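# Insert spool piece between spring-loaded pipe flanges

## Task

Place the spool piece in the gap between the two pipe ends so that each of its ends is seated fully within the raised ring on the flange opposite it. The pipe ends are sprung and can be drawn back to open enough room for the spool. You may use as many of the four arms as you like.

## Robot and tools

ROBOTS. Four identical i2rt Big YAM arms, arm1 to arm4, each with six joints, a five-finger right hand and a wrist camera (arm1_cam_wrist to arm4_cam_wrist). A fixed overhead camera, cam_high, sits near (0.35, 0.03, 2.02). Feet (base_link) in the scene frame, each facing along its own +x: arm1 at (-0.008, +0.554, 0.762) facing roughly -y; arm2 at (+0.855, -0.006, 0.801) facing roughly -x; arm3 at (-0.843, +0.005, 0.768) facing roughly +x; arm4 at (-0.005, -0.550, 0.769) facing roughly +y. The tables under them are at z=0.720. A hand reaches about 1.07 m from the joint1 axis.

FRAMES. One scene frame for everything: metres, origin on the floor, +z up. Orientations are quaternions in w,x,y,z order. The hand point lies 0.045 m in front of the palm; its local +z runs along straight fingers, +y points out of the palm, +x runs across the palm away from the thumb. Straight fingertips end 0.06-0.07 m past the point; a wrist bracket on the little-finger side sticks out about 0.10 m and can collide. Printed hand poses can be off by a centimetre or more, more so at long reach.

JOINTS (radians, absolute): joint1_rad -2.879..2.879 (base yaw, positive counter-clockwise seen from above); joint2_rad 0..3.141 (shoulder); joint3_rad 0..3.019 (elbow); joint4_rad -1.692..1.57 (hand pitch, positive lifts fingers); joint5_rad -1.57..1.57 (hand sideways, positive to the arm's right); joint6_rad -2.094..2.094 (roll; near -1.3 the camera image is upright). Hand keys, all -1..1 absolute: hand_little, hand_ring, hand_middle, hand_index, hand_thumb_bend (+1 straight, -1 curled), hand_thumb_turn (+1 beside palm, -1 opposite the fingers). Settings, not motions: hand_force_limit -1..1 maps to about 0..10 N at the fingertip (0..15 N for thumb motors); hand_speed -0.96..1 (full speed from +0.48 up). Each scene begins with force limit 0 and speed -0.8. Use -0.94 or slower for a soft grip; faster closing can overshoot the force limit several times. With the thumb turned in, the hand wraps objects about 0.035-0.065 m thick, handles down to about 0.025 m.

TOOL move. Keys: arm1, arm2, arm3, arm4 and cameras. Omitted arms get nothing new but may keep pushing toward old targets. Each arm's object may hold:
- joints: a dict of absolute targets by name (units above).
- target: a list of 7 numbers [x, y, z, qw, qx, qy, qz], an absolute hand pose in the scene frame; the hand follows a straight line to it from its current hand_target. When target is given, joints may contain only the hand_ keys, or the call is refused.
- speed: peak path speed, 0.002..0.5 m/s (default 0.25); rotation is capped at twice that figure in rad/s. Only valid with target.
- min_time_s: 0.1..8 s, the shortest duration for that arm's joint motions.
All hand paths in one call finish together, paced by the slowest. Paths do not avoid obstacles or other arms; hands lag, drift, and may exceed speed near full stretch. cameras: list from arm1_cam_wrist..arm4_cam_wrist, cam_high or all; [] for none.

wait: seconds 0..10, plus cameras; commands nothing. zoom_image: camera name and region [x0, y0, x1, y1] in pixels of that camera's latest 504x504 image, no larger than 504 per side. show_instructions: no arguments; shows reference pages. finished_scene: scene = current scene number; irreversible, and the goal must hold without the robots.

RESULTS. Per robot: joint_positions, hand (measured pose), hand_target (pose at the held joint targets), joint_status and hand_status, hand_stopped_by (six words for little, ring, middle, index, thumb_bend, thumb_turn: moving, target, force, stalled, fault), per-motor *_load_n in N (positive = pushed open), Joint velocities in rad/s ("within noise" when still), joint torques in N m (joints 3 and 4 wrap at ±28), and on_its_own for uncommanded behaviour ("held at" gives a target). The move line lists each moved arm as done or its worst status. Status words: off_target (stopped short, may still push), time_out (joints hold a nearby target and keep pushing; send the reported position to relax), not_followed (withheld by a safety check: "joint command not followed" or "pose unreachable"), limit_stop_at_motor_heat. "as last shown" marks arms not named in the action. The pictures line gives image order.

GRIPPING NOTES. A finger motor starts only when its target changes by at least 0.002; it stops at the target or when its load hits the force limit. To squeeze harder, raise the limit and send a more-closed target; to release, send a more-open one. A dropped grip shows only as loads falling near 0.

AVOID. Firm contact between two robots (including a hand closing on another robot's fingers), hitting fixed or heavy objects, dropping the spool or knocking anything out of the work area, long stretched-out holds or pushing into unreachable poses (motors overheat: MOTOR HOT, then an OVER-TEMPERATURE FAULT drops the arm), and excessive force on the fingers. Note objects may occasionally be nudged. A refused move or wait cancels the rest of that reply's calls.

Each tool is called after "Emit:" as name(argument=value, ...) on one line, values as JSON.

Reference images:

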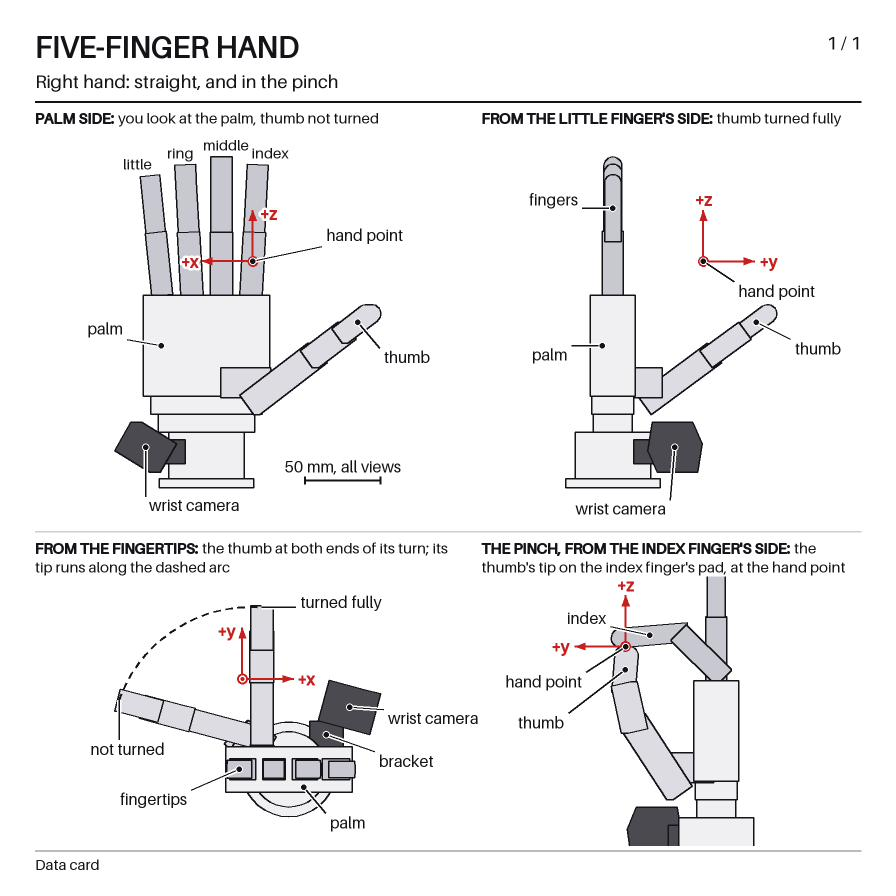

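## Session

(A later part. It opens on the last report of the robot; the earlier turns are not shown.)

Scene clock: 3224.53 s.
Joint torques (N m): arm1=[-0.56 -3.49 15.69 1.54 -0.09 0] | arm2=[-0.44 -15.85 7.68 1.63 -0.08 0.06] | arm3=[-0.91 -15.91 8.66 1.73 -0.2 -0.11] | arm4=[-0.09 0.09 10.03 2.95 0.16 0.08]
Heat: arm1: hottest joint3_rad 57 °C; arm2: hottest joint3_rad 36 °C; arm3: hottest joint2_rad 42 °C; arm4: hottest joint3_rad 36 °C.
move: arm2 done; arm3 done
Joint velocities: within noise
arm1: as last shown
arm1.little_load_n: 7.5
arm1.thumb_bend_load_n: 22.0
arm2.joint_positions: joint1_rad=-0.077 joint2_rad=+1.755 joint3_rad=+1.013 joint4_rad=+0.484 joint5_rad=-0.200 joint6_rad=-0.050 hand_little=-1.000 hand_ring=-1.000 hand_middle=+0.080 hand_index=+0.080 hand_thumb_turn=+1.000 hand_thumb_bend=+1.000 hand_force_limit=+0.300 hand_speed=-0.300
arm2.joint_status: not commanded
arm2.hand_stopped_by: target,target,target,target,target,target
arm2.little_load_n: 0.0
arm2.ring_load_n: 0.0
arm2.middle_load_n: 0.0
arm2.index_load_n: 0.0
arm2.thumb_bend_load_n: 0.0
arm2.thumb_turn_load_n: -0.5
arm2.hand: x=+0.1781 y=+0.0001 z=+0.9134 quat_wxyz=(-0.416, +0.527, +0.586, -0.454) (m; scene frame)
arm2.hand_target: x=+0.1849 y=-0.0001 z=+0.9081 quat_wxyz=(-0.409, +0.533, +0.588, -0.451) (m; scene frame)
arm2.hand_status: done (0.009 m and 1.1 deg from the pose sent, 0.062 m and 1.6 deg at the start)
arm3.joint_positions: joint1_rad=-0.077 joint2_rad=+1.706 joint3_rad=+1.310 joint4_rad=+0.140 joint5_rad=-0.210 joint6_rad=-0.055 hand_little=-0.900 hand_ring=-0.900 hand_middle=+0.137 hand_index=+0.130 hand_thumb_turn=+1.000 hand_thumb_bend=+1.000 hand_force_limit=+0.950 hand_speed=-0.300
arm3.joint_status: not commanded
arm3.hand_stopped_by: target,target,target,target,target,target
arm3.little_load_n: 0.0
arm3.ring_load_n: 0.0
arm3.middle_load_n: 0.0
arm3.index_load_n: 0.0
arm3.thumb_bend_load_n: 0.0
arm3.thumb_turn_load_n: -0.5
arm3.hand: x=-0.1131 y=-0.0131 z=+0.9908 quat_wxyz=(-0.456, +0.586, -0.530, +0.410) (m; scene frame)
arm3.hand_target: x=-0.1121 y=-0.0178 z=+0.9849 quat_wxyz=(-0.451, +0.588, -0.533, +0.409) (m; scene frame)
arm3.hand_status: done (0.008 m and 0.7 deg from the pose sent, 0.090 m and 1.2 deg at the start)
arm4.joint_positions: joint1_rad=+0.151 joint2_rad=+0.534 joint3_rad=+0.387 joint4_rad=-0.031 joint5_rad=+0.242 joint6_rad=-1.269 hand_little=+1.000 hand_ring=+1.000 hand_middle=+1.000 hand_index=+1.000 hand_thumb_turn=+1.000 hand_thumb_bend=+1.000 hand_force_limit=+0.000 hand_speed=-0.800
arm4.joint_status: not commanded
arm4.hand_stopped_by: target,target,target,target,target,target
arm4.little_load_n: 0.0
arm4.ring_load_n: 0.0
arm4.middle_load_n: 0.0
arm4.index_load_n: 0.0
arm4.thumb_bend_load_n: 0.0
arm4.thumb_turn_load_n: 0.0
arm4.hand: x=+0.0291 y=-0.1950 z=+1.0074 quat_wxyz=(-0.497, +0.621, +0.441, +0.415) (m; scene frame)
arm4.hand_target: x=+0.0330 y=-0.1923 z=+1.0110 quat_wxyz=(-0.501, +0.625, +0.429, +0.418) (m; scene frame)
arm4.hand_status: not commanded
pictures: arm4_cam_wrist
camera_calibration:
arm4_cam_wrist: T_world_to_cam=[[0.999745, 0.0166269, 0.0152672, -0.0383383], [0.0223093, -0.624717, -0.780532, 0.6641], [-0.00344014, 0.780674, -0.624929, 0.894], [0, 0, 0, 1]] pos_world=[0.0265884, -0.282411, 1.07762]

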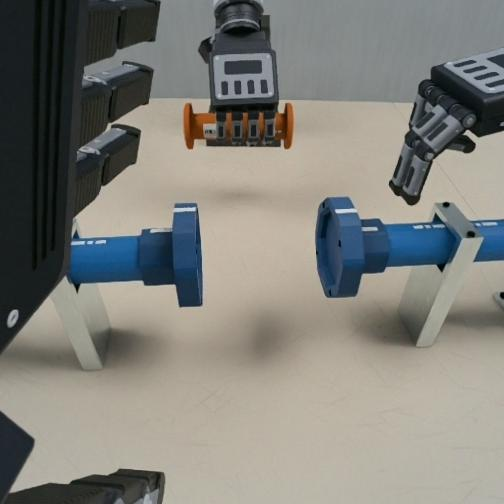

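Emit:
move(arm2={"target": [0.130, 0.002, 0.940, 0.4089, -0.5331, -0.5875, 0.4506], "speed": 0.1}, arm3={"target": [-0.060, -0.018, 0.985, 0.4509, -0.5877, 0.5328, -0.4086], "speed": 0.1, "joints": {"hand_index": 0.1, "hand_middle": 0.1}})

Emit:
move(arm2={"target": [0.075, 0.001, 0.928, 0.4089, -0.5331, -0.5875, 0.4506], "speed": 0.1}, arm3={"target": [-0.012, -0.018, 0.965, 0.4509, -0.5877, 0.5328, -0.4086], "speed": 0.1})

Emit:
move(arm2={"target": [0.075, 0.001, 0.898, 0.4089, -0.5331, -0.5875, 0.4506], "speed": 0.05}, arm3={"target": [-0.012, -0.018, 0.938, 0.4509, -0.5877, 0.5328, -0.4086], "speed": 0.05}, cameras=["arm4_cam_wrist"])

Emit:
zoom_image(camera="arm4_cam_wrist", region=[140, 120, 400, 330])

Scene clock: 3256.93 s.
Joint torques (N m): arm1=[-0.62 -3.49 15.66 1.57 -0.09 -0.01] | arm2=[0.15 -14.33 14 1.65 0.04 0.08] | arm3=[0.38 -17.38 12.03 1.62 -0.03 -0.1] | arm4=[-0.09 0.21 10.06 2.93 0.15 0.08]
Heat: arm1: hottest joint3_rad 58 °C; arm2: hottest joint3_rad 36 °C; arm3: hottest joint2_rad 41 °C; arm4: hottest joint3_rad 36 °C.
move: arm2 off_target; arm3 off_target
Joint velocities: within noise
arm1, arm4: as last shown
arm1.little_load_n: 8.0
arm1.index_load_n: 7.5
arm1.thumb_bend_load_n: 21.5
arm2.joint_positions: joint1_rad=-0.077 joint2_rad=+1.784 joint3_rad=+1.138 joint4_rad=+0.350 joint5_rad=-0.197 joint6_rad=-0.050 hand_little=-1.000 hand_ring=-1.000 hand_middle=+0.080 hand_index=+0.080 hand_thumb_turn=+1.000 hand_thumb_bend=+1.000 hand_force_limit=+0.300 hand_speed=-0.300
arm2.joint_status: not commanded
arm2.hand_stopped_by: target,target,target,target,target,target
arm2.little_load_n: 0.0
arm2.ring_load_n: 0.0
arm2.middle_load_n: 0.0
arm2.index_load_n: 0.0
arm2.thumb_bend_load_n: -0.5
arm2.thumb_turn_load_n: -0.5
arm2.hand: x=+0.1495 y=+0.0035 z=+0.9288 quat_wxyz=(-0.404, +0.537, +0.592, -0.444) (m; scene frame)
arm2.hand_target: x=+0.1314 y=+0.0018 z=+0.9404 quat_wxyz=(-0.409, +0.533, +0.588, -0.451) (m; scene frame)
arm2.hand_status: off_target (0.023 m and 1.2 deg from the pose sent, 0.055 m and 1.1 deg at the start)
arm3.joint_positions: joint1_rad=-0.077 joint2_rad=+1.821 joint3_rad=+1.438 joint4_rad=+0.093 joint5_rad=-0.204 joint6_rad=-0.055 hand_little=-0.900 hand_ring=-0.900 hand_middle=+0.100 hand_index=+0.100 hand_thumb_turn=+1.000 hand_thumb_bend=+1.000 hand_force_limit=+0.950 hand_speed=-0.300
arm3.joint_status: all done
arm3.hand_stopped_by: target,target,target,target,target,target
arm3.little_load_n: 0.0
arm3.ring_load_n: 0.0
arm3.middle_load_n: 0.0
arm3.index_load_n: 0.0
arm3.thumb_bend_load_n: 0.0
arm3.thumb_turn_load_n: -0.5
arm3.hand: x=-0.0745 y=-0.0185 z=+0.9707 quat_wxyz=(-0.446, +0.591, -0.540, +0.400) (m; scene frame)
arm3.hand_target: x=-0.0611 y=-0.0178 z=+0.9851 quat_wxyz=(-0.451, +0.588, -0.533, +0.409) (m; scene frame)
arm3.hand_status: off_target (0.020 m and 1.4 deg from the pose sent, 0.054 m and 0.7 deg at the start)
pictures: none

Scene clock: 3258.40 s.
Joint torques (N m): arm1=[-0.5 -3.6 15.71 1.57 -0.09 0] | arm2=[0.56 -15.91 14.53 1.69 0.06 0.11] | arm3=[0.56 -19.55 12.11 1.61 -0.06 -0.09] | arm4=[-0.09 0.15 10.03 2.93 0.15 0.09]
Heat: arm1: hottest joint3_rad 58 °C; arm2: hottest joint3_rad 36 °C; arm3: hottest joint2_rad 41 °C; arm4: hottest joint3_rad 36 °C.
move: arm2 off_target; arm3 off_target
Joint velocities: within noise
arm1, arm4: as last shown
arm1.ring_load_n: 4.0
arm1.middle_load_n: 8.0
arm1.index_load_n: 8.0
arm2.joint_positions: joint1_rad=-0.070 joint2_rad=+1.915 joint3_rad=+1.308 joint4_rad=+0.314 joint5_rad=-0.186 joint6_rad=-0.048 hand_little=-1.000 hand_ring=-1.000 hand_middle=+0.080 hand_index=+0.080 hand_thumb_turn=+1.000 hand_thumb_bend=+1.000 hand_force_limit=+0.300 hand_speed=-0.300
arm2.joint_status: not commanded
arm2.hand_stopped_by: target,target,target,target,target,target
arm2.little_load_n: 0.0
arm2.ring_load_n: 0.0
arm2.middle_load_n: 0.0
arm2.index_load_n: 0.0
arm2.thumb_bend_load_n: 0.0
arm2.thumb_turn_load_n: 0.0
arm2.hand: x=+0.0950 y=+0.0064 z=+0.9193 quat_wxyz=(-0.406, +0.538, +0.591, -0.443) (m; scene frame)
arm2.hand_target: x=+0.0766 y=+0.0010 z=+0.9282 quat_wxyz=(-0.409, +0.533, +0.588, -0.451) (m; scene frame)
arm2.hand_status: off_target (0.022 m and 1.1 deg from the pose sent, 0.075 m and 1.2 deg at the start)
arm3.joint_positions: joint1_rad=-0.074 joint2_rad=+1.960 joint3_rad=+1.590 joint4_rad=+0.078 joint5_rad=-0.196 joint6_rad=-0.055 hand_little=-0.900 hand_ring=-0.900 hand_middle=+0.100 hand_index=+0.100 hand_thumb_turn=+1.000 hand_thumb_bend=+1.000 hand_force_limit=+0.950 hand_speed=-0.300
arm3.joint_status: not commanded
arm3.hand_stopped_by: target,target,target,target,target,target
arm3.little_load_n: 0.0
arm3.ring_load_n: 0.0
arm3.middle_load_n: 0.0
arm3.index_load_n: 0.0
arm3.thumb_bend_load_n: 0.0
arm3.thumb_turn_load_n: 0.0
arm3.hand: x=-0.0259 y=-0.0231 z=+0.9497 quat_wxyz=(-0.444, +0.590, -0.541, +0.402) (m; scene frame)
arm3.hand_target: x=-0.0132 y=-0.0180 z=+0.9649 quat_wxyz=(-0.451, +0.588, -0.533, +0.409) (m; scene frame)
arm3.hand_status: off_target (0.021 m and 1.5 deg from the pose sent, 0.063 m and 1.4 deg at the start)
arm4.little_load_n: 0.5
arm4.thumb_bend_load_n: 0.5
pictures: none

Scene clock: 3259.53 s.
Joint torques (N m): arm1=[-0.56 -3.49 15.66 1.55 -0.09 -0.01] | arm2=[0.44 -16.56 12.59 2.51 0.06 0.11] | arm3=[0.67 -19.72 9.65 2.73 -0.02 -0.07] | arm4=[-0.15 0.15 10.03 2.95 0.15 0.08]
Heat: arm1: hottest joint3_rad 58 °C; arm2: hottest joint3_rad 37 °C; arm3: hottest joint2_rad 41 °C; arm4: hottest joint3_rad 36 °C.
move: arm2 off_target; arm3 done
Joint velocities: within noise
arm1.joint_positions: joint1_rad=-0.043 joint2_rad=+0.877 joint3_rad=+0.508 joint4_rad=-0.502 joint5_rad=-0.076 joint6_rad=-0.077 hand_little=-0.446 hand_ring=-0.315 hand_middle=-0.272 hand_index=-0.278 hand_thumb_turn=-0.999 hand_thumb_bend=+0.820 hand_force_limit=+0.600 hand_speed=-0.880
arm1.joint_status: not commanded
arm1.hand_stopped_by: force,force,force,force,force,target
arm1.little_load_n: 7.5
arm1.ring_load_n: 3.5
arm1.middle_load_n: 7.5
arm1.index_load_n: 8.0
arm1.thumb_bend_load_n: 21.5
arm1.thumb_turn_load_n: 14.0
arm1.hand: x=+0.0266 y=+0.2418 z=+0.8455 quat_wxyz=(-0.022, +0.040, -0.938, +0.344) (m; scene frame)
arm1.hand_target: x=+0.0252 y=+0.2169 z=+0.8848 quat_wxyz=(-0.019, +0.045, -0.923, +0.383) (m; scene frame)
arm1.hand_status: not commanded
arm2.joint_positions: joint1_rad=-0.070 joint2_rad=+1.962 joint3_rad=+1.308 joint4_rad=+0.353 joint5_rad=-0.186 joint6_rad=-0.048 hand_little=-1.000 hand_ring=-1.000 hand_middle=+0.080 hand_index=+0.080 hand_thumb_turn=+1.000 hand_thumb_bend=+1.000 hand_force_limit=+0.300 hand_speed=-0.300
arm2.joint_status: not commanded
arm2.hand_stopped_by: target,target,target,target,target,target
arm2.little_load_n: 0.0
arm2.ring_load_n: 0.0
arm2.middle_load_n: 0.0
arm2.index_load_n: 0.0
arm2.thumb_bend_load_n: 0.0
arm2.thumb_turn_load_n: -0.5
arm2.hand: x=+0.0910 y=+0.0067 z=+0.8940 quat_wxyz=(-0.403, +0.540, +0.592, -0.442) (m; scene frame)
arm2.hand_target: x=+0.0761 y=+0.0009 z=+0.8982 quat_wxyz=(-0.409, +0.533, +0.588, -0.451) (m; scene frame)
arm2.hand_status: off_target (0.017 m and 1.5 deg from the pose sent, 0.030 m and 1.1 deg at the start)
arm3.joint_positions: joint1_rad=-0.074 joint2_rad=+1.987 joint3_rad=+1.590 joint4_rad=+0.110 joint5_rad=-0.196 joint6_rad=-0.055 hand_little=-0.900 hand_ring=-0.900 hand_middle=+0.100 hand_index=+0.100 hand_thumb_turn=+1.000 hand_thumb_bend=+1.000 hand_force_limit=+0.950 hand_speed=-0.300
arm3.joint_status: not commanded
arm3.hand_stopped_by: target,target,target,target,target,target
arm3.little_load_n: 0.0
arm3.ring_load_n: 0.0
arm3.middle_load_n: 0.0
arm3.index_load_n: 0.0
arm3.thumb_bend_load_n: 0.0
arm3.thumb_turn_load_n: 0.0
arm3.hand: x=-0.0204 y=-0.0237 z=+0.9358 quat_wxyz=(-0.445, +0.589, -0.540, +0.403) (m; scene frame)
arm3.hand_target: x=-0.0124 y=-0.0180 z=+0.9378 quat_wxyz=(-0.451, +0.588, -0.533, +0.409) (m; scene frame)
arm3.hand_status: done (0.010 m and 1.2 deg from the pose sent, 0.019 m and 1.5 deg at the start)
arm4: as last shown
arm4.little_load_n: 0.0
arm4.thumb_bend_load_n: 0.0
pictures: arm4_cam_wrist
camera_calibration:
arm4_cam_wrist: T_world_to_cam=[[0.999745, 0.0166269, 0.0152672, -0.0383383], [0.0223093, -0.624717, -0.780532, 0.6641], [-0.00344014, 0.780674, -0.624929, 0.894], [0, 0, 0, 1]] pos_world=[0.0265884, -0.282411, 1.07762]

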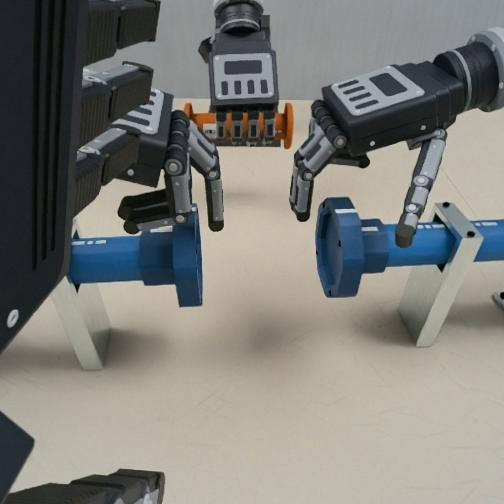

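Scaled by 1.938 from the camera's 504x504 image, which has a finer 720x720 frame.

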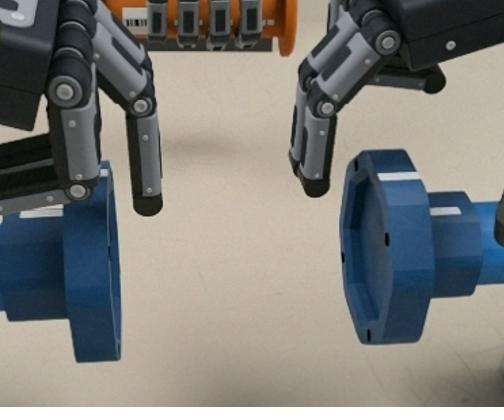

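Emit:
move(arm2={"target": [0.130, -0.001, 0.899, 0.4089, -0.5331, -0.5875, 0.4506], "speed": 0.05}, arm3={"target": [-0.055, -0.008, 0.937, 0.4509, -0.5877, 0.5328, -0.4086], "speed": 0.05}, cameras=["arm4_cam_wrist"])

Emit:
zoom_image(camera="arm4_cam_wrist", region=[140, 120, 400, 330])

Scene clock: 3272.53 s.
Joint torques (N m): arm1=[-0.62 -3.55 15.68 1.57 -0.09 -0.01] | arm2=[0.03 -20.37 5.89 1.99 -0.33 0.08] | arm3=[0.73 -25 5.56 1.1 -0.74 -0.05] | arm4=[-0.09 0.15 10.03 2.93 0.15 0.08]
Heat: arm1: hottest joint3_rad 58 °C; arm2: hottest joint3_rad 37 °C; arm3: hottest joint2_rad 40 °C; arm4: hottest joint3_rad 36 °C.
move: arm2 off_target; arm3 off_target
Joint velocities: within noise
arm1, arm4: as last shown
arm1.little_load_n: 8.0
arm1.ring_load_n: 4.0
arm2.joint_positions: joint1_rad=-0.070 joint2_rad=+1.913 joint3_rad=+1.202 joint4_rad=+0.437 joint5_rad=-0.180 joint6_rad=-0.048 hand_little=-1.000 hand_ring=-1.000 hand_middle=+0.080 hand_index=+0.081 hand_thumb_turn=+1.000 hand_thumb_bend=+1.000 hand_force_limit=+0.300 hand_speed=-0.300
arm2.joint_status: not commanded
arm2.hand_stopped_by: target,target,target,target,target,target
arm2.little_load_n: 0.0
arm2.ring_load_n: 0.0
arm2.middle_load_n: 2.5
arm2.index_load_n: 9.0
arm2.thumb_bend_load_n: 0.0
arm2.thumb_turn_load_n: 0.0
arm2.hand: x=+0.1166 y=+0.0053 z=+0.8927 quat_wxyz=(-0.414, +0.535, +0.586, -0.446) (m; scene frame)
arm2.hand_target: x=+0.1293 y=-0.0009 z=+0.8986 quat_wxyz=(-0.409, +0.533, +0.588, -0.451) (m; scene frame)
arm2.hand_status: off_target (0.016 m and 0.8 deg from the pose sent, 0.040 m and 1.5 deg at the start)
arm3.joint_positions: joint1_rad=-0.067 joint2_rad=+1.959 joint3_rad=+1.479 joint4_rad=+0.211 joint5_rad=-0.169 joint6_rad=-0.055 hand_little=-0.900 hand_ring=-0.900 hand_middle=+0.101 hand_index=+0.101 hand_thumb_turn=+1.000 hand_thumb_bend=+1.000 hand_force_limit=+0.950 hand_speed=-0.300
arm3.joint_status: not commanded
arm3.hand_stopped_by: target,target,target,target,target,target
arm3.little_load_n: 0.0
arm3.ring_load_n: 0.0
arm3.middle_load_n: 7.5
arm3.index_load_n: 9.5
arm3.thumb_bend_load_n: 0.0
arm3.thumb_turn_load_n: 0.0
arm3.hand: x=-0.0392 y=-0.0208 z=+0.9161 quat_wxyz=(-0.443, +0.583, -0.540, +0.415) (m; scene frame)
arm3.hand_target: x=-0.0535 y=-0.0083 z=+0.9362 quat_wxyz=(-0.451, +0.588, -0.533, +0.409) (m; scene frame)
arm3.hand_status: off_target (0.029 m and 1.6 deg from the pose sent, 0.038 m and 1.2 deg at the start)
pictures: arm4_cam_wrist
camera_calibration:
arm4_cam_wrist: T_world_to_cam=[[0.999745, 0.0166269, 0.0152672, -0.0383383], [0.0223093, -0.624717, -0.780532, 0.6641], [-0.00344014, 0.780674, -0.624929, 0.894], [0, 0, 0, 1]] pos_world=[0.0265884, -0.282411, 1.07762]

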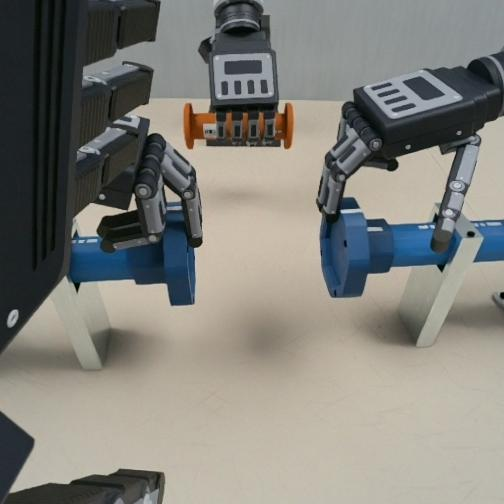

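Scaled by 1.938 from the camera's 504x504 image, which has a finer 720x720 frame.

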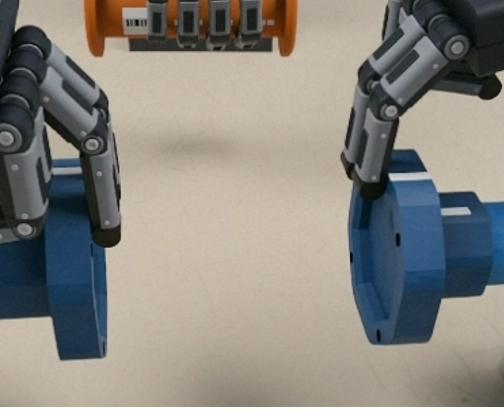

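Emit:
move(arm3={"target": [-0.035, 0.004, 0.942, 0.4509, -0.5877, 0.5328, -0.4086], "speed": 0.05})

Emit:
move(arm2={"target": [0.157, 0.000, 0.9005, 0.4089, -0.5331, -0.5875, 0.4506], "speed": 0.05}, arm3={"target": [-0.068, -0.005, 0.944, 0.4509, -0.5877, 0.5328, -0.4086], "speed": 0.05}, cameras=["arm4_cam_wrist", "cam_high"])

Emit:
zoom_image(camera="arm4_cam_wrist", region=[140, 120, 400, 330])

Emit:
zoom_image(camera="cam_high", region=[150, 140, 300, 340])

Scene clock: 3288.13 s.
Joint torques (N m): arm1=[-0.67 -3.49 15.69 1.52 -0.09 0] | arm2=[-0.09 -20.13 5.94 2 -0.34 0.08] | arm3=[1.9 -21.83 9.76 0.92 -0.78 -0.01] | arm4=[-0.15 0.21 10.03 2.95 0.15 0.08]
Heat: arm1: hottest joint3_rad 58 °C; arm2: hottest joint3_rad 36 °C; arm3: hottest joint2_rad 40 °C; arm4: hottest joint3_rad 36 °C.
move: arm3 off_target
Joint velocities: within noise
arm1, arm2, arm4: as last shown
arm1.little_load_n: 7.5
arm1.middle_load_n: 8.0
arm1.thumb_turn_load_n: 13.5
arm3.joint_positions: joint1_rad=-0.060 joint2_rad=+1.959 joint3_rad=+1.493 joint4_rad=+0.184 joint5_rad=-0.147 joint6_rad=-0.055 hand_little=-0.900 hand_ring=-0.900 hand_middle=+0.101 hand_index=+0.101 hand_thumb_turn=+1.000 hand_thumb_bend=+1.000 hand_force_limit=+0.950 hand_speed=-0.300
arm3.joint_status: not commanded
arm3.hand_stopped_by: target,target,target,target,target,target
arm3.little_load_n: 0.0
arm3.ring_load_n: 0.0
arm3.middle_load_n: 7.5
arm3.index_load_n: 5.0
arm3.thumb_bend_load_n: 0.0
arm3.thumb_turn_load_n: 0.0
arm3.hand: x=-0.0374 y=-0.0196 z=+0.9178 quat_wxyz=(-0.435, +0.583, -0.546, +0.416) (m; scene frame)
arm3.hand_target: x=-0.0355 y=+0.0037 z=+0.9419 quat_wxyz=(-0.451, +0.588, -0.533, +0.409) (m; scene frame)
arm3.hand_status: off_target (0.034 m and 2.6 deg from the pose sent, 0.036 m and 1.6 deg at the start)
pictures: none

Scene clock: 3289.33 s.
Joint torques (N m): arm1=[-0.56 -3.49 15.71 1.54 -0.08 -0.01] | arm2=[-0.56 -22.65 2.74 1.31 -0.82 0.05] | arm3=[0.97 -26.87 4.63 0.58 -1.4 -0.02] | arm4=[-0.09 0.15 10.03 2.93 0.15 0.08]
Heat: arm1: hottest joint3_rad 58 °C; arm2: hottest joint3_rad 36 °C; arm3: hottest joint2_rad 40 °C; arm4: hottest joint3_rad 36 °C.
move: arm2 off_target; arm3 off_target
Joint velocities: within noise
arm1, arm4: as last shown
arm1.thumb_turn_load_n: 14.0
arm2.joint_positions: joint1_rad=-0.070 joint2_rad=+1.897 joint3_rad=+1.159 joint4_rad=+0.486 joint5_rad=-0.172 joint6_rad=-0.048 hand_little=-1.000 hand_ring=-1.000 hand_middle=+0.081 hand_index=+0.081 hand_thumb_turn=+1.000 hand_thumb_bend=+1.000 hand_force_limit=+0.300 hand_speed=-0.300
arm2.joint_status: not commanded
arm2.hand_stopped_by: target,target,target,target,target,target
arm2.little_load_n: 0.0
arm2.ring_load_n: 0.0
arm2.middle_load_n: 10.5
arm2.index_load_n: 17.5
arm2.thumb_bend_load_n: 0.0
arm2.thumb_turn_load_n: 0.0
arm2.hand: x=+0.1258 y=+0.0059 z=+0.8928 quat_wxyz=(-0.423, +0.531, +0.581, -0.449) (m; scene frame)
arm2.hand_target: x=+0.1542 y=+0.0001 z=+0.8988 quat_wxyz=(-0.409, +0.533, +0.587, -0.451) (m; scene frame)
arm2.hand_status: off_target (0.033 m and 1.8 deg from the pose sent, 0.041 m and 0.8 deg at the start)
arm3.joint_positions: joint1_rad=-0.061 joint2_rad=+1.948 joint3_rad=+1.455 joint4_rad=+0.223 joint5_rad=-0.148 joint6_rad=-0.055 hand_little=-0.900 hand_ring=-0.900 hand_middle=+0.101 hand_index=+0.101 hand_thumb_turn=+1.000 hand_thumb_bend=+1.000 hand_force_limit=+0.950 hand_speed=-0.300
arm3.joint_status: not commanded
arm3.hand_stopped_by: target,target,target,target,target,target
arm3.little_load_n: 0.0
arm3.ring_load_n: 0.0
arm3.middle_load_n: 12.5
arm3.index_load_n: 11.0
arm3.thumb_bend_load_n: 0.0
arm3.thumb_turn_load_n: -0.5
arm3.hand: x=-0.0443 y=-0.0194 z=+0.9134 quat_wxyz=(-0.438, +0.581, -0.544, +0.419) (m; scene frame)
arm3.hand_target: x=-0.0651 y=-0.0053 z=+0.9419 quat_wxyz=(-0.451, +0.588, -0.533, +0.409) (m; scene frame)
arm3.hand_status: off_target (0.041 m and 2.4 deg from the pose sent, 0.043 m and 2.6 deg at the start)
arm4.thumb_turn_load_n: -0.5
pictures: arm4_cam_wrist, cam_high
camera_calibration:
arm4_cam_wrist: T_world_to_cam=[[0.999745, 0.0166269, 0.0152672, -0.0383383], [0.0223093, -0.624717, -0.780532, 0.6641], [-0.00344014, 0.780674, -0.624929, 0.894], [0, 0, 0, 1]] pos_world=[0.0265884, -0.282411, 1.07762]

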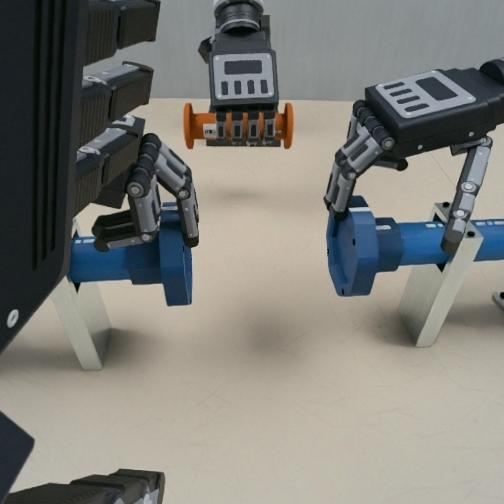

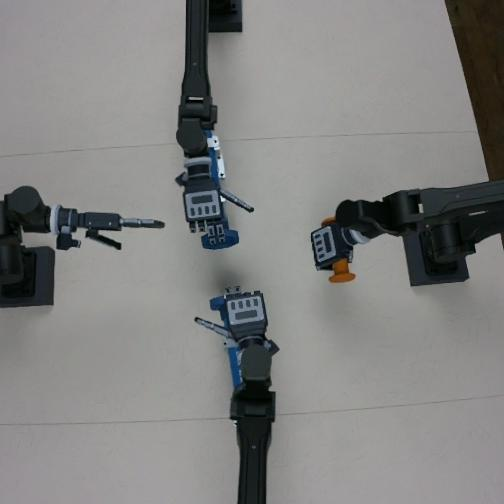

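Scaled by 1.938 from the camera's 504x504 image, which has a finer 720x720 frame.

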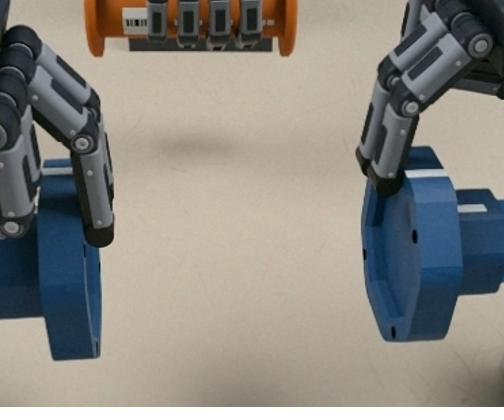

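Scaled by 2.520 from the camera's 504x504 image, which has a finer 720x720 frame.

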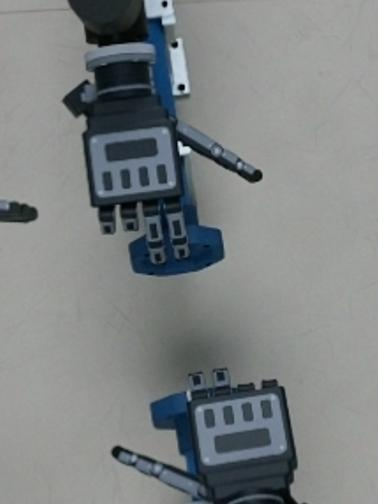

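Emit:
move(arm2={"target": [0.080, -0.010, 0.902, 0.4089, -0.5331, -0.5875, 0.4506], "speed": 0.06}, arm3={"target": [-0.005, 0.004, 0.946, 0.4509, -0.5877, 0.5328, -0.4086], "speed": 0.06})

Emit:
move(arm2={"target": [0.128, -0.008, 0.9005, 0.4089, -0.5331, -0.5875, 0.4506], "speed": 0.05}, arm3={"target": [-0.054, -0.006, 0.940, 0.4509, -0.5877, 0.5328, -0.4086], "speed": 0.05}, cameras=["arm4_cam_wrist", "cam_high"])

Emit:
zoom_image(camera="arm4_cam_wrist", region=[140, 120, 400, 330])

Emit:
zoom_image(camera="cam_high", region=[150, 140, 300, 340])

Scene clock: 3318.37 s.
Joint torques (N m): arm1=[-0.62 -3.43 15.68 1.55 -0.09 -0.01] | arm2=[0.26 -15.79 14.06 1.61 -0.05 0.09] | arm3=[-0.03 -19.9 11.81 1.63 -0.18 0] | arm4=[-0.09 0.15 10.03 2.93 0.16 0.08]
Heat: arm1: hottest joint3_rad 58 °C; arm2: hottest joint3_rad 35 °C; arm3: hottest joint2_rad 42 °C; arm4: hottest joint3_rad 36 °C.
move: arm2 off_target; arm3 off_target
Joint velocities: within noise
arm1, arm4: as last shown
arm1.little_load_n: 8.0
arm1.thumb_turn_load_n: 13.5
arm2.joint_positions: joint1_rad=-0.051 joint2_rad=+1.941 joint3_rad=+1.269 joint4_rad=+0.380 joint5_rad=-0.166 joint6_rad=-0.043 hand_little=-1.000 hand_ring=-1.000 hand_middle=+0.080 hand_index=+0.080 hand_thumb_turn=+1.000 hand_thumb_bend=+1.000 hand_force_limit=+0.300 hand_speed=-0.300
arm2.joint_status: not commanded
arm2.hand_stopped_by: target,target,target,target,target,target
arm2.little_load_n: 0.0
arm2.ring_load_n: 0.0
arm2.middle_load_n: 0.0
arm2.index_load_n: 0.0
arm2.thumb_bend_load_n: 0.0
arm2.thumb_turn_load_n: -0.5
arm2.hand: x=+0.0996 y=-0.0052 z=+0.8951 quat_wxyz=(-0.407, +0.538, +0.591, -0.443) (m; scene frame)
arm2.hand_target: x=+0.0815 y=-0.0100 z=+0.9023 quat_wxyz=(-0.409, +0.533, +0.587, -0.451) (m; scene frame)
arm2.hand_status: off_target (0.021 m and 1.1 deg from the pose sent, 0.049 m and 1.8 deg at the start)
arm3.joint_positions: joint1_rad=-0.034 joint2_rad=+1.990 joint3_rad=+1.588 joint4_rad=+0.113 joint5_rad=-0.161 joint6_rad=-0.055 hand_little=-0.900 hand_ring=-0.900 hand_middle=+0.100 hand_index=+0.100 hand_thumb_turn=+1.000 hand_thumb_bend=+1.000 hand_force_limit=+0.950 hand_speed=-0.300
arm3.joint_status: not commanded
arm3.hand_stopped_by: target,target,target,target,target,target
arm3.little_load_n: 0.0
arm3.ring_load_n: 0.0
arm3.middle_load_n: 0.0
arm3.index_load_n: 0.0
arm3.thumb_bend_load_n: 0.0
arm3.thumb_turn_load_n: 0.0
arm3.hand: x=-0.0183 y=+0.0025 z=+0.9321 quat_wxyz=(-0.443, +0.594, -0.537, +0.404) (m; scene frame)
arm3.hand_target: x=-0.0061 y=+0.0041 z=+0.9461 quat_wxyz=(-0.451, +0.588, -0.533, +0.409) (m; scene frame)
arm3.hand_status: off_target (0.019 m and 1.4 deg from the pose sent, 0.056 m and 2.4 deg at the start)
arm4.ring_load_n: 0.5
arm4.thumb_turn_load_n: 0.0
pictures: none

Scene clock: 3319.97 s.
Joint torques (N m): arm1=[-0.62 -3.49 15.69 1.57 -0.08 -0.01] | arm2=[-0.44 -19.78 6.35 2.09 -0.24 0.04] | arm3=[-1.03 -24.18 6.12 1.43 -0.52 -0.06] | arm4=[-0.09 0.15 10.03 2.93 0.15 0.08]
Heat: arm1: hottest joint3_rad 58 °C; arm2: hottest joint3_rad 35 °C; arm3: hottest joint2_rad 42 °C; arm4: hottest joint3_rad 36 °C.
move: arm2 off_target; arm3 off_target
Joint velocities: within noise
arm1: as last shown
arm1.ring_load_n: 3.5
arm1.thumb_turn_load_n: 14.0
arm2.joint_positions: joint1_rad=-0.051 joint2_rad=+1.905 joint3_rad=+1.202 joint4_rad=+0.430 joint5_rad=-0.170 joint6_rad=-0.043 hand_little=-1.000 hand_ring=-1.000 hand_middle=+0.080 hand_index=+0.081 hand_thumb_turn=+1.000 hand_thumb_bend=+1.000 hand_force_limit=+0.300 hand_speed=-0.300
arm2.joint_status: not commanded
arm2.hand_stopped_by: target,target,target,target,target,target
arm2.little_load_n: 0.0
arm2.ring_load_n: 0.0
arm2.middle_load_n: 1.0
arm2.index_load_n: 8.5
arm2.thumb_bend_load_n: 0.0
arm2.thumb_turn_load_n: 0.0
arm2.hand: x=+0.1166 y=-0.0072 z=+0.8967 quat_wxyz=(-0.412, +0.533, +0.588, -0.449) (m; scene frame)
arm2.hand_target: x=+0.1276 y=-0.0080 z=+0.9001 quat_wxyz=(-0.409, +0.533, +0.588, -0.451) (m; scene frame)
arm2.hand_status: off_target (0.012 m and 0.4 deg from the pose sent, 0.029 m and 1.1 deg at the start)
arm3.joint_positions: joint1_rad=-0.036 joint2_rad=+1.949 joint3_rad=+1.476 joint4_rad=+0.198 joint5_rad=-0.171 joint6_rad=-0.055 hand_little=-0.900 hand_ring=-0.900 hand_middle=+0.101 hand_index=+0.100 hand_thumb_turn=+1.000 hand_thumb_bend=+1.000 hand_force_limit=+0.950 hand_speed=-0.300
arm3.joint_status: not commanded
arm3.hand_stopped_by: target,target,target,target,target,target
arm3.little_load_n: 0.0
arm3.ring_load_n: 0.0
arm3.middle_load_n: 13.0
arm3.index_load_n: 0.0
arm3.thumb_bend_load_n: 0.0
arm3.thumb_turn_load_n: -0.5
arm3.hand: x=-0.0416 y=+0.0044 z=+0.9197 quat_wxyz=(-0.449, +0.593, -0.532, +0.406) (m; scene frame)
arm3.hand_target: x=-0.0530 y=-0.0056 z=+0.9391 quat_wxyz=(-0.451, +0.588, -0.533, +0.409) (m; scene frame)
arm3.hand_status: off_target (0.026 m and 0.7 deg from the pose sent, 0.038 m and 1.4 deg at the start)
arm4.joint_positions: joint1_rad=+0.151 joint2_rad=+0.534 joint3_rad=+0.387 joint4_rad=-0.031 joint5_rad=+0.242 joint6_rad=-1.269 hand_little=+1.000 hand_ring=+1.000 hand_middle=+1.000 hand_index=+1.000 hand_thumb_turn=+1.000 hand_thumb_bend=+1.000 hand_force_limit=+0.000 hand_speed=-0.800
arm4.joint_status: not commanded
arm4.hand_stopped_by: target,target,target,target,target,target
arm4.little_load_n: 0.0
arm4.ring_load_n: 0.0
arm4.middle_load_n: 0.0
arm4.index_load_n: 0.0
arm4.thumb_bend_load_n: 0.0
arm4.thumb_turn_load_n: 0.0
arm4.hand: x=+0.0291 y=-0.1950 z=+1.0074 quat_wxyz=(-0.497, +0.621, +0.441, +0.415) (m; scene frame)
arm4.hand_target: x=+0.0330 y=-0.1923 z=+1.0110 quat_wxyz=(-0.501, +0.625, +0.429, +0.418) (m; scene frame)
arm4.hand_status: not commanded
pictures: arm4_cam_wrist, cam_high
camera_calibration:
arm4_cam_wrist: T_world_to_cam=[[0.999745, 0.0166269, 0.0152672, -0.0383383], [0.0223093, -0.624717, -0.780532, 0.6641], [-0.00344014, 0.780674, -0.624929, 0.894], [0, 0, 0, 1]] pos_world=[0.0265884, -0.282411, 1.07762]

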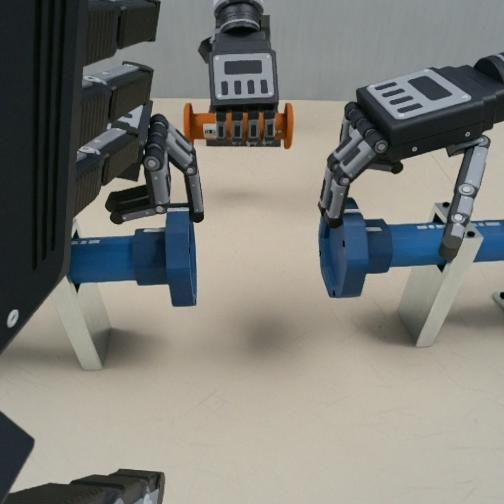

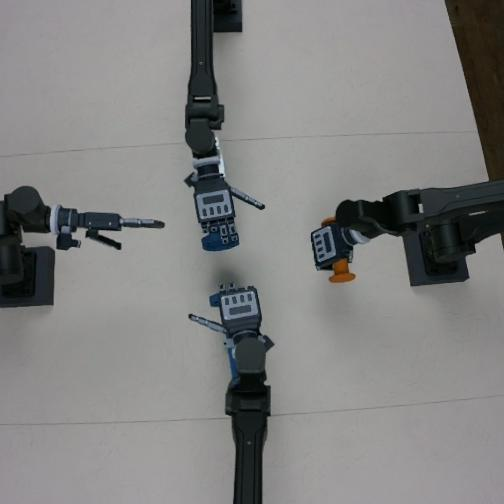

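Scaled by 1.938 from the camera's 504x504 image, which has a finer 720x720 frame.

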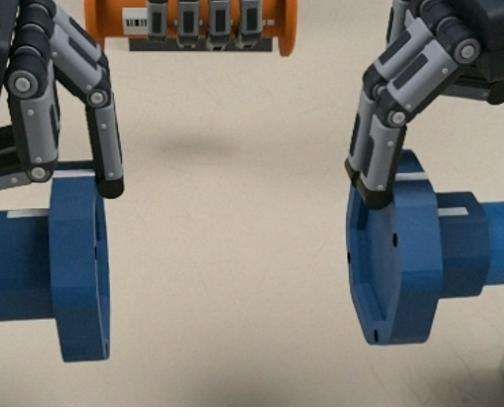

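Scaled by 2.520 from the camera's 504x504 image, which has a finer 720x720 frame.

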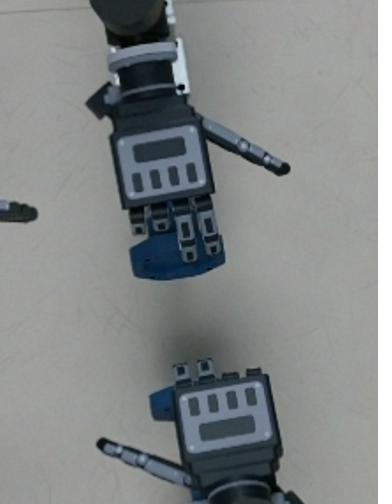

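Emit:
move(arm3={"target": [-0.015, -0.018, 0.944, 0.4509, -0.5877, 0.5328, -0.4086], "speed": 0.06})

Emit:
move(arm3={"target": [-0.054, -0.018, 0.938, 0.4509, -0.5877, 0.5328, -0.4086], "speed": 0.05}, cameras=["arm4_cam_wrist", "cam_high"])

Emit:
zoom_image(camera="arm4_cam_wrist", region=[140, 120, 400, 330])

Emit:
zoom_image(camera="cam_high", region=[150, 140, 300, 340])

Scene clock: 3338.67 s.
Joint torques (N m): arm1=[-0.67 -3.49 15.68 1.54 -0.09 -0.01] | arm2=[-0.56 -19.43 6.41 2.14 -0.24 0.07] | arm3=[-0.38 -19.43 11.77 1.54 -0.14 -0.1] | arm4=[-0.03 0.15 10.03 2.95 0.15 0.08]
Heat: arm1: hottest joint3_rad 58 °C; arm2: hottest joint3_rad 35 °C; arm3: hottest joint2_rad 41 °C; arm4: hottest joint3_rad 36 °C.
move: arm3 off_target
Joint velocities: within noise
arm1, arm2, arm4: as last shown
arm1.middle_load_n: 7.5
arm2.middle_load_n: 1.5
arm3.joint_positions: joint1_rad=-0.063 joint2_rad=+1.969 joint3_rad=+1.552 joint4_rad=+0.129 joint5_rad=-0.195 joint6_rad=-0.055 hand_little=-0.900 hand_ring=-0.900 hand_middle=+0.100 hand_index=+0.100 hand_thumb_turn=+1.000 hand_thumb_bend=+1.000 hand_force_limit=+0.950 hand_speed=-0.300
arm3.joint_status: not commanded
arm3.hand_stopped_by: target,target,target,target,target,target
arm3.little_load_n: 0.5
arm3.ring_load_n: 0.0
arm3.middle_load_n: 0.0
arm3.index_load_n: 0.0
arm3.thumb_bend_load_n: -0.5
arm3.thumb_turn_load_n: -0.5
arm3.hand: x=-0.0289 y=-0.0137 z=+0.9318 quat_wxyz=(-0.447, +0.592, -0.538, +0.401) (m; scene frame)
arm3.hand_target: x=-0.0160 y=-0.0180 z=+0.9441 quat_wxyz=(-0.451, +0.588, -0.533, +0.409) (m; scene frame)
arm3.hand_status: off_target (0.019 m and 1.3 deg from the pose sent, 0.042 m and 0.7 deg at the start)
pictures: none

Scene clock: 3340.03 s.
Joint torques (N m): arm1=[-0.62 -3.55 15.69 1.57 -0.08 0] | arm2=[-0.5 -19.49 6.38 2.04 -0.24 0.07] | arm3=[-1.08 -23.88 5.94 1.05 -0.51 -0.08] | arm4=[-0.09 0.09 10.03 2.93 0.16 0.08]
Heat: arm1: hottest joint3_rad 58 °C; arm2: hottest joint3_rad 35 °C; arm3: hottest joint2_rad 41 °C; arm4: hottest joint3_rad 36 °C.
move: arm3 off_target
Joint velocities: within noise
arm1, arm2, arm4: as last shown
arm1.ring_load_n: 4.0
arm1.index_load_n: 7.5
arm3.joint_positions: joint1_rad=-0.064 joint2_rad=+1.946 joint3_rad=+1.482 joint4_rad=+0.204 joint5_rad=-0.190 joint6_rad=-0.055 hand_little=-0.900 hand_ring=-0.900 hand_middle=+0.101 hand_index=+0.100 hand_thumb_turn=+1.000 hand_thumb_bend=+1.000 hand_force_limit=+0.950 hand_speed=-0.300
arm3.joint_status: not commanded
arm3.hand_stopped_by: target,target,target,target,target,target
arm3.little_load_n: 0.0
arm3.ring_load_n: 0.0
arm3.middle_load_n: 13.0
arm3.index_load_n: 2.0
arm3.thumb_bend_load_n: 0.0
arm3.thumb_turn_load_n: 0.0
arm3.hand: x=-0.0403 y=-0.0142 z=+0.9264 quat_wxyz=(-0.452, +0.586, -0.532, +0.411) (m; scene frame)
arm3.hand_target: x=-0.0532 y=-0.0177 z=+0.9375 quat_wxyz=(-0.451, +0.588, -0.533, +0.409) (m; scene frame)
arm3.hand_status: off_target (0.018 m and 0.3 deg from the pose sent, 0.026 m and 1.3 deg at the start)
pictures: arm4_cam_wrist, cam_high
camera_calibration:
arm4_cam_wrist: T_world_to_cam=[[0.999745, 0.0166269, 0.0152672, -0.0383383], [0.0223093, -0.624717, -0.780532, 0.6641], [-0.00344014, 0.780674, -0.624929, 0.894], [0, 0, 0, 1]] pos_world=[0.0265884, -0.282411, 1.07762]

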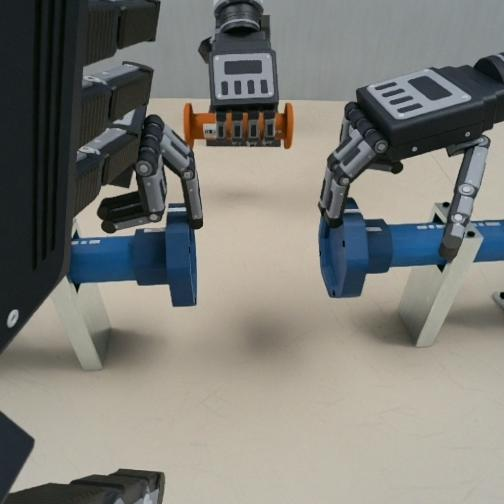

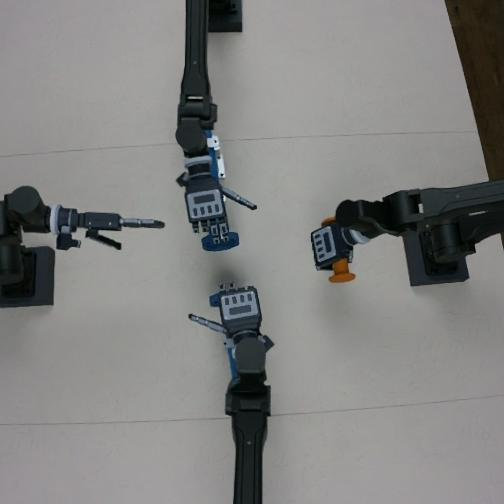

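Scaled by 1.938 from the camera's 504x504 image, which has a finer 720x720 frame.

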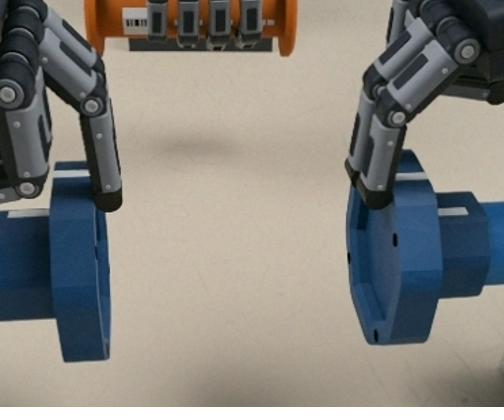

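Scaled by 2.520 from the camera's 504x504 image, which has a finer 720x720 frame.

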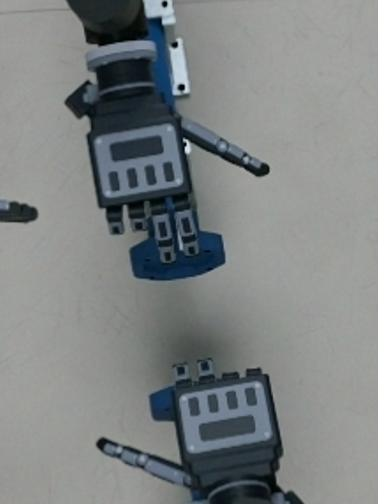

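Emit:
move(arm3={"target": [-0.015, -0.018, 0.930, 0.4509, -0.5877, 0.5328, -0.4086], "speed": 0.06})

Emit:
move(arm3={"target": [-0.056, -0.018, 0.930, 0.4509, -0.5877, 0.5328, -0.4086], "speed": 0.05}, arm2={"target": [0.157, -0.008, 0.9025, 0.4089, -0.5331, -0.5875, 0.4506], "speed": 0.05}, cameras=["arm4_cam_wrist", "cam_high"])

Emit:
zoom_image(camera="arm4_cam_wrist", region=[140, 120, 400, 330])

Emit:
zoom_image(camera="cam_high", region=[150, 140, 300, 340])

Scene clock: 3362.60 s.
Joint torques (N m): arm1=[-0.62 -3.49 15.66 1.58 -0.09 -0.01] | arm2=[-0.5 -19.55 6.35 2.1 -0.26 0.06] | arm3=[-0.38 -19.72 11.67 1.74 -0.2 -0.07] | arm4=[-0.15 0.15 10.03 2.95 0.15 0.08]
Heat: arm1: hottest joint3_rad 58 °C; arm2: hottest joint3_rad 35 °C; arm3: hottest joint2_rad 43 °C; arm4: hottest joint3_rad 36 °C.
move: arm3 off_target
Joint velocities: within noise
arm1.joint_positions: joint1_rad=-0.043 joint2_rad=+0.877 joint3_rad=+0.508 joint4_rad=-0.502 joint5_rad=-0.076 joint6_rad=-0.077 hand_little=-0.446 hand_ring=-0.315 hand_middle=-0.272 hand_index=-0.278 hand_thumb_turn=-0.999 hand_thumb_bend=+0.820 hand_force_limit=+0.600 hand_speed=-0.880
arm1.joint_status: not commanded
arm1.hand_stopped_by: force,force,force,force,force,target
arm1.little_load_n: 8.0
arm1.ring_load_n: 3.5
arm1.middle_load_n: 7.5
arm1.index_load_n: 8.0
arm1.thumb_bend_load_n: 21.5
arm1.thumb_turn_load_n: 13.5
arm1.hand: x=+0.0266 y=+0.2418 z=+0.8455 quat_wxyz=(-0.022, +0.040, -0.938, +0.344) (m; scene frame)
arm1.hand_target: x=+0.0252 y=+0.2169 z=+0.8848 quat_wxyz=(-0.019, +0.045, -0.923, +0.383) (m; scene frame)
arm1.hand_status: not commanded
arm2, arm4: as last shown
arm2.middle_load_n: 1.0
arm2.thumb_turn_load_n: -0.5
arm3.joint_positions: joint1_rad=-0.064 joint2_rad=+1.987 joint3_rad=+1.536 joint4_rad=+0.159 joint5_rad=-0.193 joint6_rad=-0.055 hand_little=-0.900 hand_ring=-0.900 hand_middle=+0.100 hand_index=+0.100 hand_thumb_turn=+1.000 hand_thumb_bend=+1.000 hand_force_limit=+0.950 hand_speed=-0.300
arm3.joint_status: not commanded
arm3.hand_stopped_by: target,target,target,target,target,target
arm3.little_load_n: 0.0
arm3.ring_load_n: 0.0
arm3.middle_load_n: 0.0
arm3.index_load_n: 0.0
arm3.thumb_bend_load_n: 0.0
arm3.thumb_turn_load_n: 0.0
arm3.hand: x=-0.0293 y=-0.0149 z=+0.9153 quat_wxyz=(-0.445, +0.592, -0.539, +0.400) (m; scene frame)
arm3.hand_target: x=-0.0161 y=-0.0179 z=+0.9302 quat_wxyz=(-0.451, +0.588, -0.533, +0.409) (m; scene frame)
arm3.hand_status: off_target (0.021 m and 1.5 deg from the pose sent, 0.026 m and 0.3 deg at the start)
pictures: none

Scene clock: 3363.97 s.
Joint torques (N m): arm1=[-0.62 -3.49 15.66 1.57 -0.09 0] | arm2=[-0.73 -22.12 3.03 1.31 -0.67 0.06] | arm3=[-0.62 -24.18 5.55 1.28 -0.61 -0.1] | arm4=[-0.15 0.15 10.02 2.93 0.16 0.09]
Heat: arm1: hottest joint3_rad 58 °C; arm2: hottest joint3_rad 35 °C; arm3: hottest joint2_rad 43 °C; arm4: hottest joint3_rad 36 °C.
move: arm2 off_target; arm3 off_target
Joint velocities: within noise
arm1, arm4: as last shown
arm1.ring_load_n: 4.0
arm1.middle_load_n: 8.0
arm1.thumb_turn_load_n: 14.0
arm2.joint_positions: joint1_rad=-0.051 joint2_rad=+1.888 joint3_rad=+1.155 joint4_rad=+0.483 joint5_rad=-0.161 joint6_rad=-0.043 hand_little=-1.000 hand_ring=-1.000 hand_middle=+0.081 hand_index=+0.081 hand_thumb_turn=+1.000 hand_thumb_bend=+1.000 hand_force_limit=+0.300 hand_speed=-0.300
arm2.joint_status: not commanded
arm2.hand_stopped_by: target,target,target,target,target,target
arm2.little_load_n: 0.0
arm2.ring_load_n: 0.0
arm2.middle_load_n: 11.0
arm2.index_load_n: 18.0
arm2.thumb_bend_load_n: 0.0
arm2.thumb_turn_load_n: 0.0
arm2.hand: x=+0.1267 y=-0.0065 z=+0.8967 quat_wxyz=(-0.421, +0.529, +0.582, -0.452) (m; scene frame)
arm2.hand_target: x=+0.1545 y=-0.0082 z=+0.9008 quat_wxyz=(-0.409, +0.533, +0.588, -0.451) (m; scene frame)
arm2.hand_status: off_target (0.031 m and 1.6 deg from the pose sent, 0.041 m and 0.4 deg at the start)
arm3.joint_positions: joint1_rad=-0.064 joint2_rad=+1.961 joint3_rad=+1.471 joint4_rad=+0.226 joint5_rad=-0.187 joint6_rad=-0.055 hand_little=-0.900 hand_ring=-0.900 hand_middle=+0.101 hand_index=+0.101 hand_thumb_turn=+1.000 hand_thumb_bend=+1.000 hand_force_limit=+0.950 hand_speed=-0.300
arm3.joint_status: not commanded
arm3.hand_stopped_by: target,target,target,target,target,target
arm3.little_load_n: 0.0
arm3.ring_load_n: 0.0
arm3.middle_load_n: 4.5
arm3.index_load_n: 12.5
arm3.thumb_bend_load_n: 0.0
arm3.thumb_turn_load_n: -0.5
arm3.hand: x=-0.0402 y=-0.0148 z=+0.9140 quat_wxyz=(-0.450, +0.586, -0.534, +0.411) (m; scene frame)
arm3.hand_target: x=-0.0548 y=-0.0177 z=+0.9294 quat_wxyz=(-0.451, +0.588, -0.533, +0.409) (m; scene frame)
arm3.hand_status: off_target (0.023 m and 0.4 deg from the pose sent, 0.031 m and 1.5 deg at the start)
pictures: arm4_cam_wrist, cam_high
camera_calibration:
arm4_cam_wrist: T_world_to_cam=[[0.999745, 0.0166269, 0.0152672, -0.0383383], [0.0223093, -0.624717, -0.780532, 0.6641], [-0.00344014, 0.780674, -0.624929, 0.894], [0, 0, 0, 1]] pos_world=[0.0265884, -0.282411, 1.07762]

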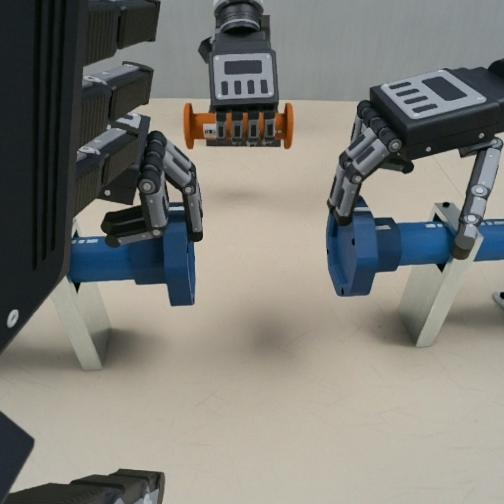

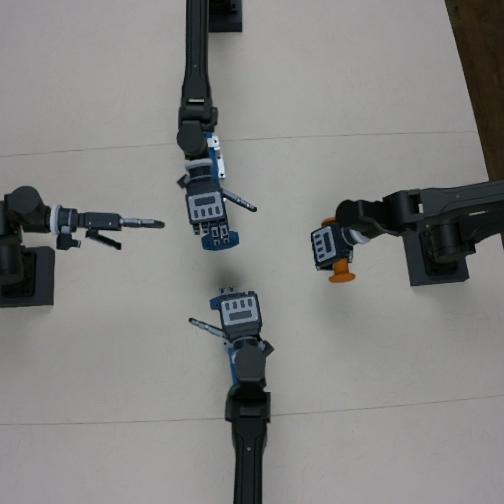

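Scaled by 1.938 from the camera's 504x504 image, which has a finer 720x720 frame.

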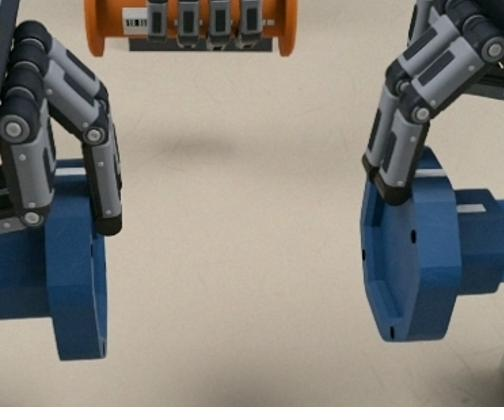

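Scaled by 2.520 from the camera's 504x504 image, which has a finer 720x720 frame.

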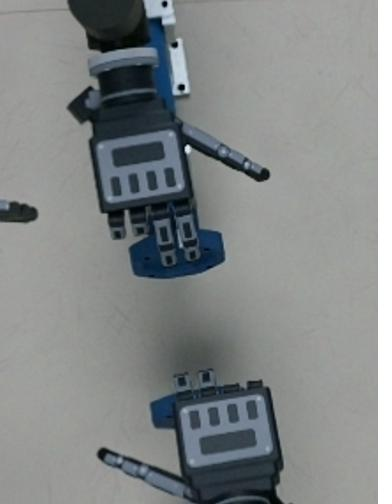

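Emit:
move(arm3={"target": [-0.074, -0.018, 0.948, 0.4509, -0.5877, 0.5328, -0.4086], "speed": 0.05}, arm2={"target": [0.178, -0.008, 0.903, 0.4089, -0.5331, -0.5875, 0.4506], "speed": 0.05}, cameras=["arm4_cam_wrist"])

Emit:
zoom_image(camera="arm4_cam_wrist", region=[140, 120, 400, 330])

Scene clock: 3376.93 s.
Joint torques (N m): arm1=[-0.56 -3.55 15.66 1.55 -0.09 -0.01] | arm2=[-1.14 -14.92 7.58 1.66 -0.09 0.02] | arm3=[-0.91 -27.4 4.44 0.31 -0.93 -0.07] | arm4=[-0.15 0.09 10.03 2.95 0.16 0.08]
Heat: arm1: hottest joint3_rad 58 °C; arm2: hottest joint3_rad 34 °C; arm3: hottest joint2_rad 43 °C; arm4: hottest joint3_rad 36 °C.
move: arm2 off_target; arm3 off_target
Joint velocities: within noise
arm1, arm4: as last shown
arm1.little_load_n: 7.5
arm1.ring_load_n: 3.5
arm1.middle_load_n: 7.5
arm2.joint_positions: joint1_rad=-0.051 joint2_rad=+1.764 joint3_rad=+1.028 joint4_rad=+0.493 joint5_rad=-0.182 joint6_rad=-0.042 hand_little=-1.000 hand_ring=-1.000 hand_middle=+0.080 hand_index=+0.080 hand_thumb_turn=+1.000 hand_thumb_bend=+1.000 hand_force_limit=+0.300 hand_speed=-0.300
arm2.joint_status: not commanded
arm2.hand_stopped_by: target,target,target,target,target,target
arm2.little_load_n: 0.5
arm2.ring_load_n: 0.0
arm2.middle_load_n: 0.0
arm2.index_load_n: 0.0
arm2.thumb_bend_load_n: 0.0
arm2.thumb_turn_load_n: 0.0
arm2.hand: x=+0.1707 y=-0.0137 z=+0.9173 quat_wxyz=(-0.417, +0.523, +0.585, -0.459) (m; scene frame)
arm2.hand_target: x=+0.1781 y=-0.0081 z=+0.9031 quat_wxyz=(-0.409, +0.533, +0.588, -0.451) (m; scene frame)
arm2.hand_status: off_target (0.017 m and 1.9 deg from the pose sent, 0.052 m and 1.6 deg at the start)
arm3.joint_positions: joint1_rad=-0.064 joint2_rad=+1.946 joint3_rad=+1.448 joint4_rad=+0.226 joint5_rad=-0.181 joint6_rad=-0.055 hand_little=-0.900 hand_ring=-0.900 hand_middle=+0.101 hand_index=+0.101 hand_thumb_turn=+1.000 hand_thumb_bend=+1.000 hand_force_limit=+0.950 hand_speed=-0.300
arm3.joint_status: not commanded
arm3.hand_stopped_by: target,target,target,target,target,target
arm3.little_load_n: 0.0
arm3.ring_load_n: 0.0
arm3.middle_load_n: 10.5
arm3.index_load_n: 17.0
arm3.thumb_bend_load_n: 0.0
arm3.thumb_turn_load_n: 0.0
arm3.hand: x=-0.0475 y=-0.0152 z=+0.9122 quat_wxyz=(-0.446, +0.587, -0.537, +0.410) (m; scene frame)
arm3.hand_target: x=-0.0705 y=-0.0174 z=+0.9454 quat_wxyz=(-0.451, +0.588, -0.533, +0.409) (m; scene frame)
arm3.hand_status: off_target (0.045 m and 0.8 deg from the pose sent, 0.048 m and 0.4 deg at the start)
pictures: arm4_cam_wrist
camera_calibration:
arm4_cam_wrist: T_world_to_cam=[[0.999745, 0.0166269, 0.0152672, -0.0383383], [0.0223093, -0.624717, -0.780532, 0.6641], [-0.00344014, 0.780674, -0.624929, 0.894], [0, 0, 0, 1]] pos_world=[0.0265884, -0.282411, 1.07762]

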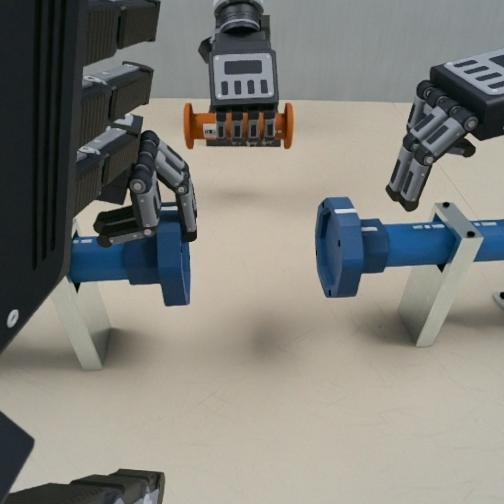

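Scaled by 1.938 from the camera's 504x504 image, which has a finer 720x720 frame.

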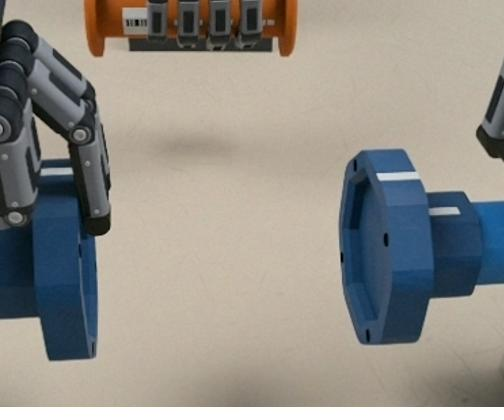

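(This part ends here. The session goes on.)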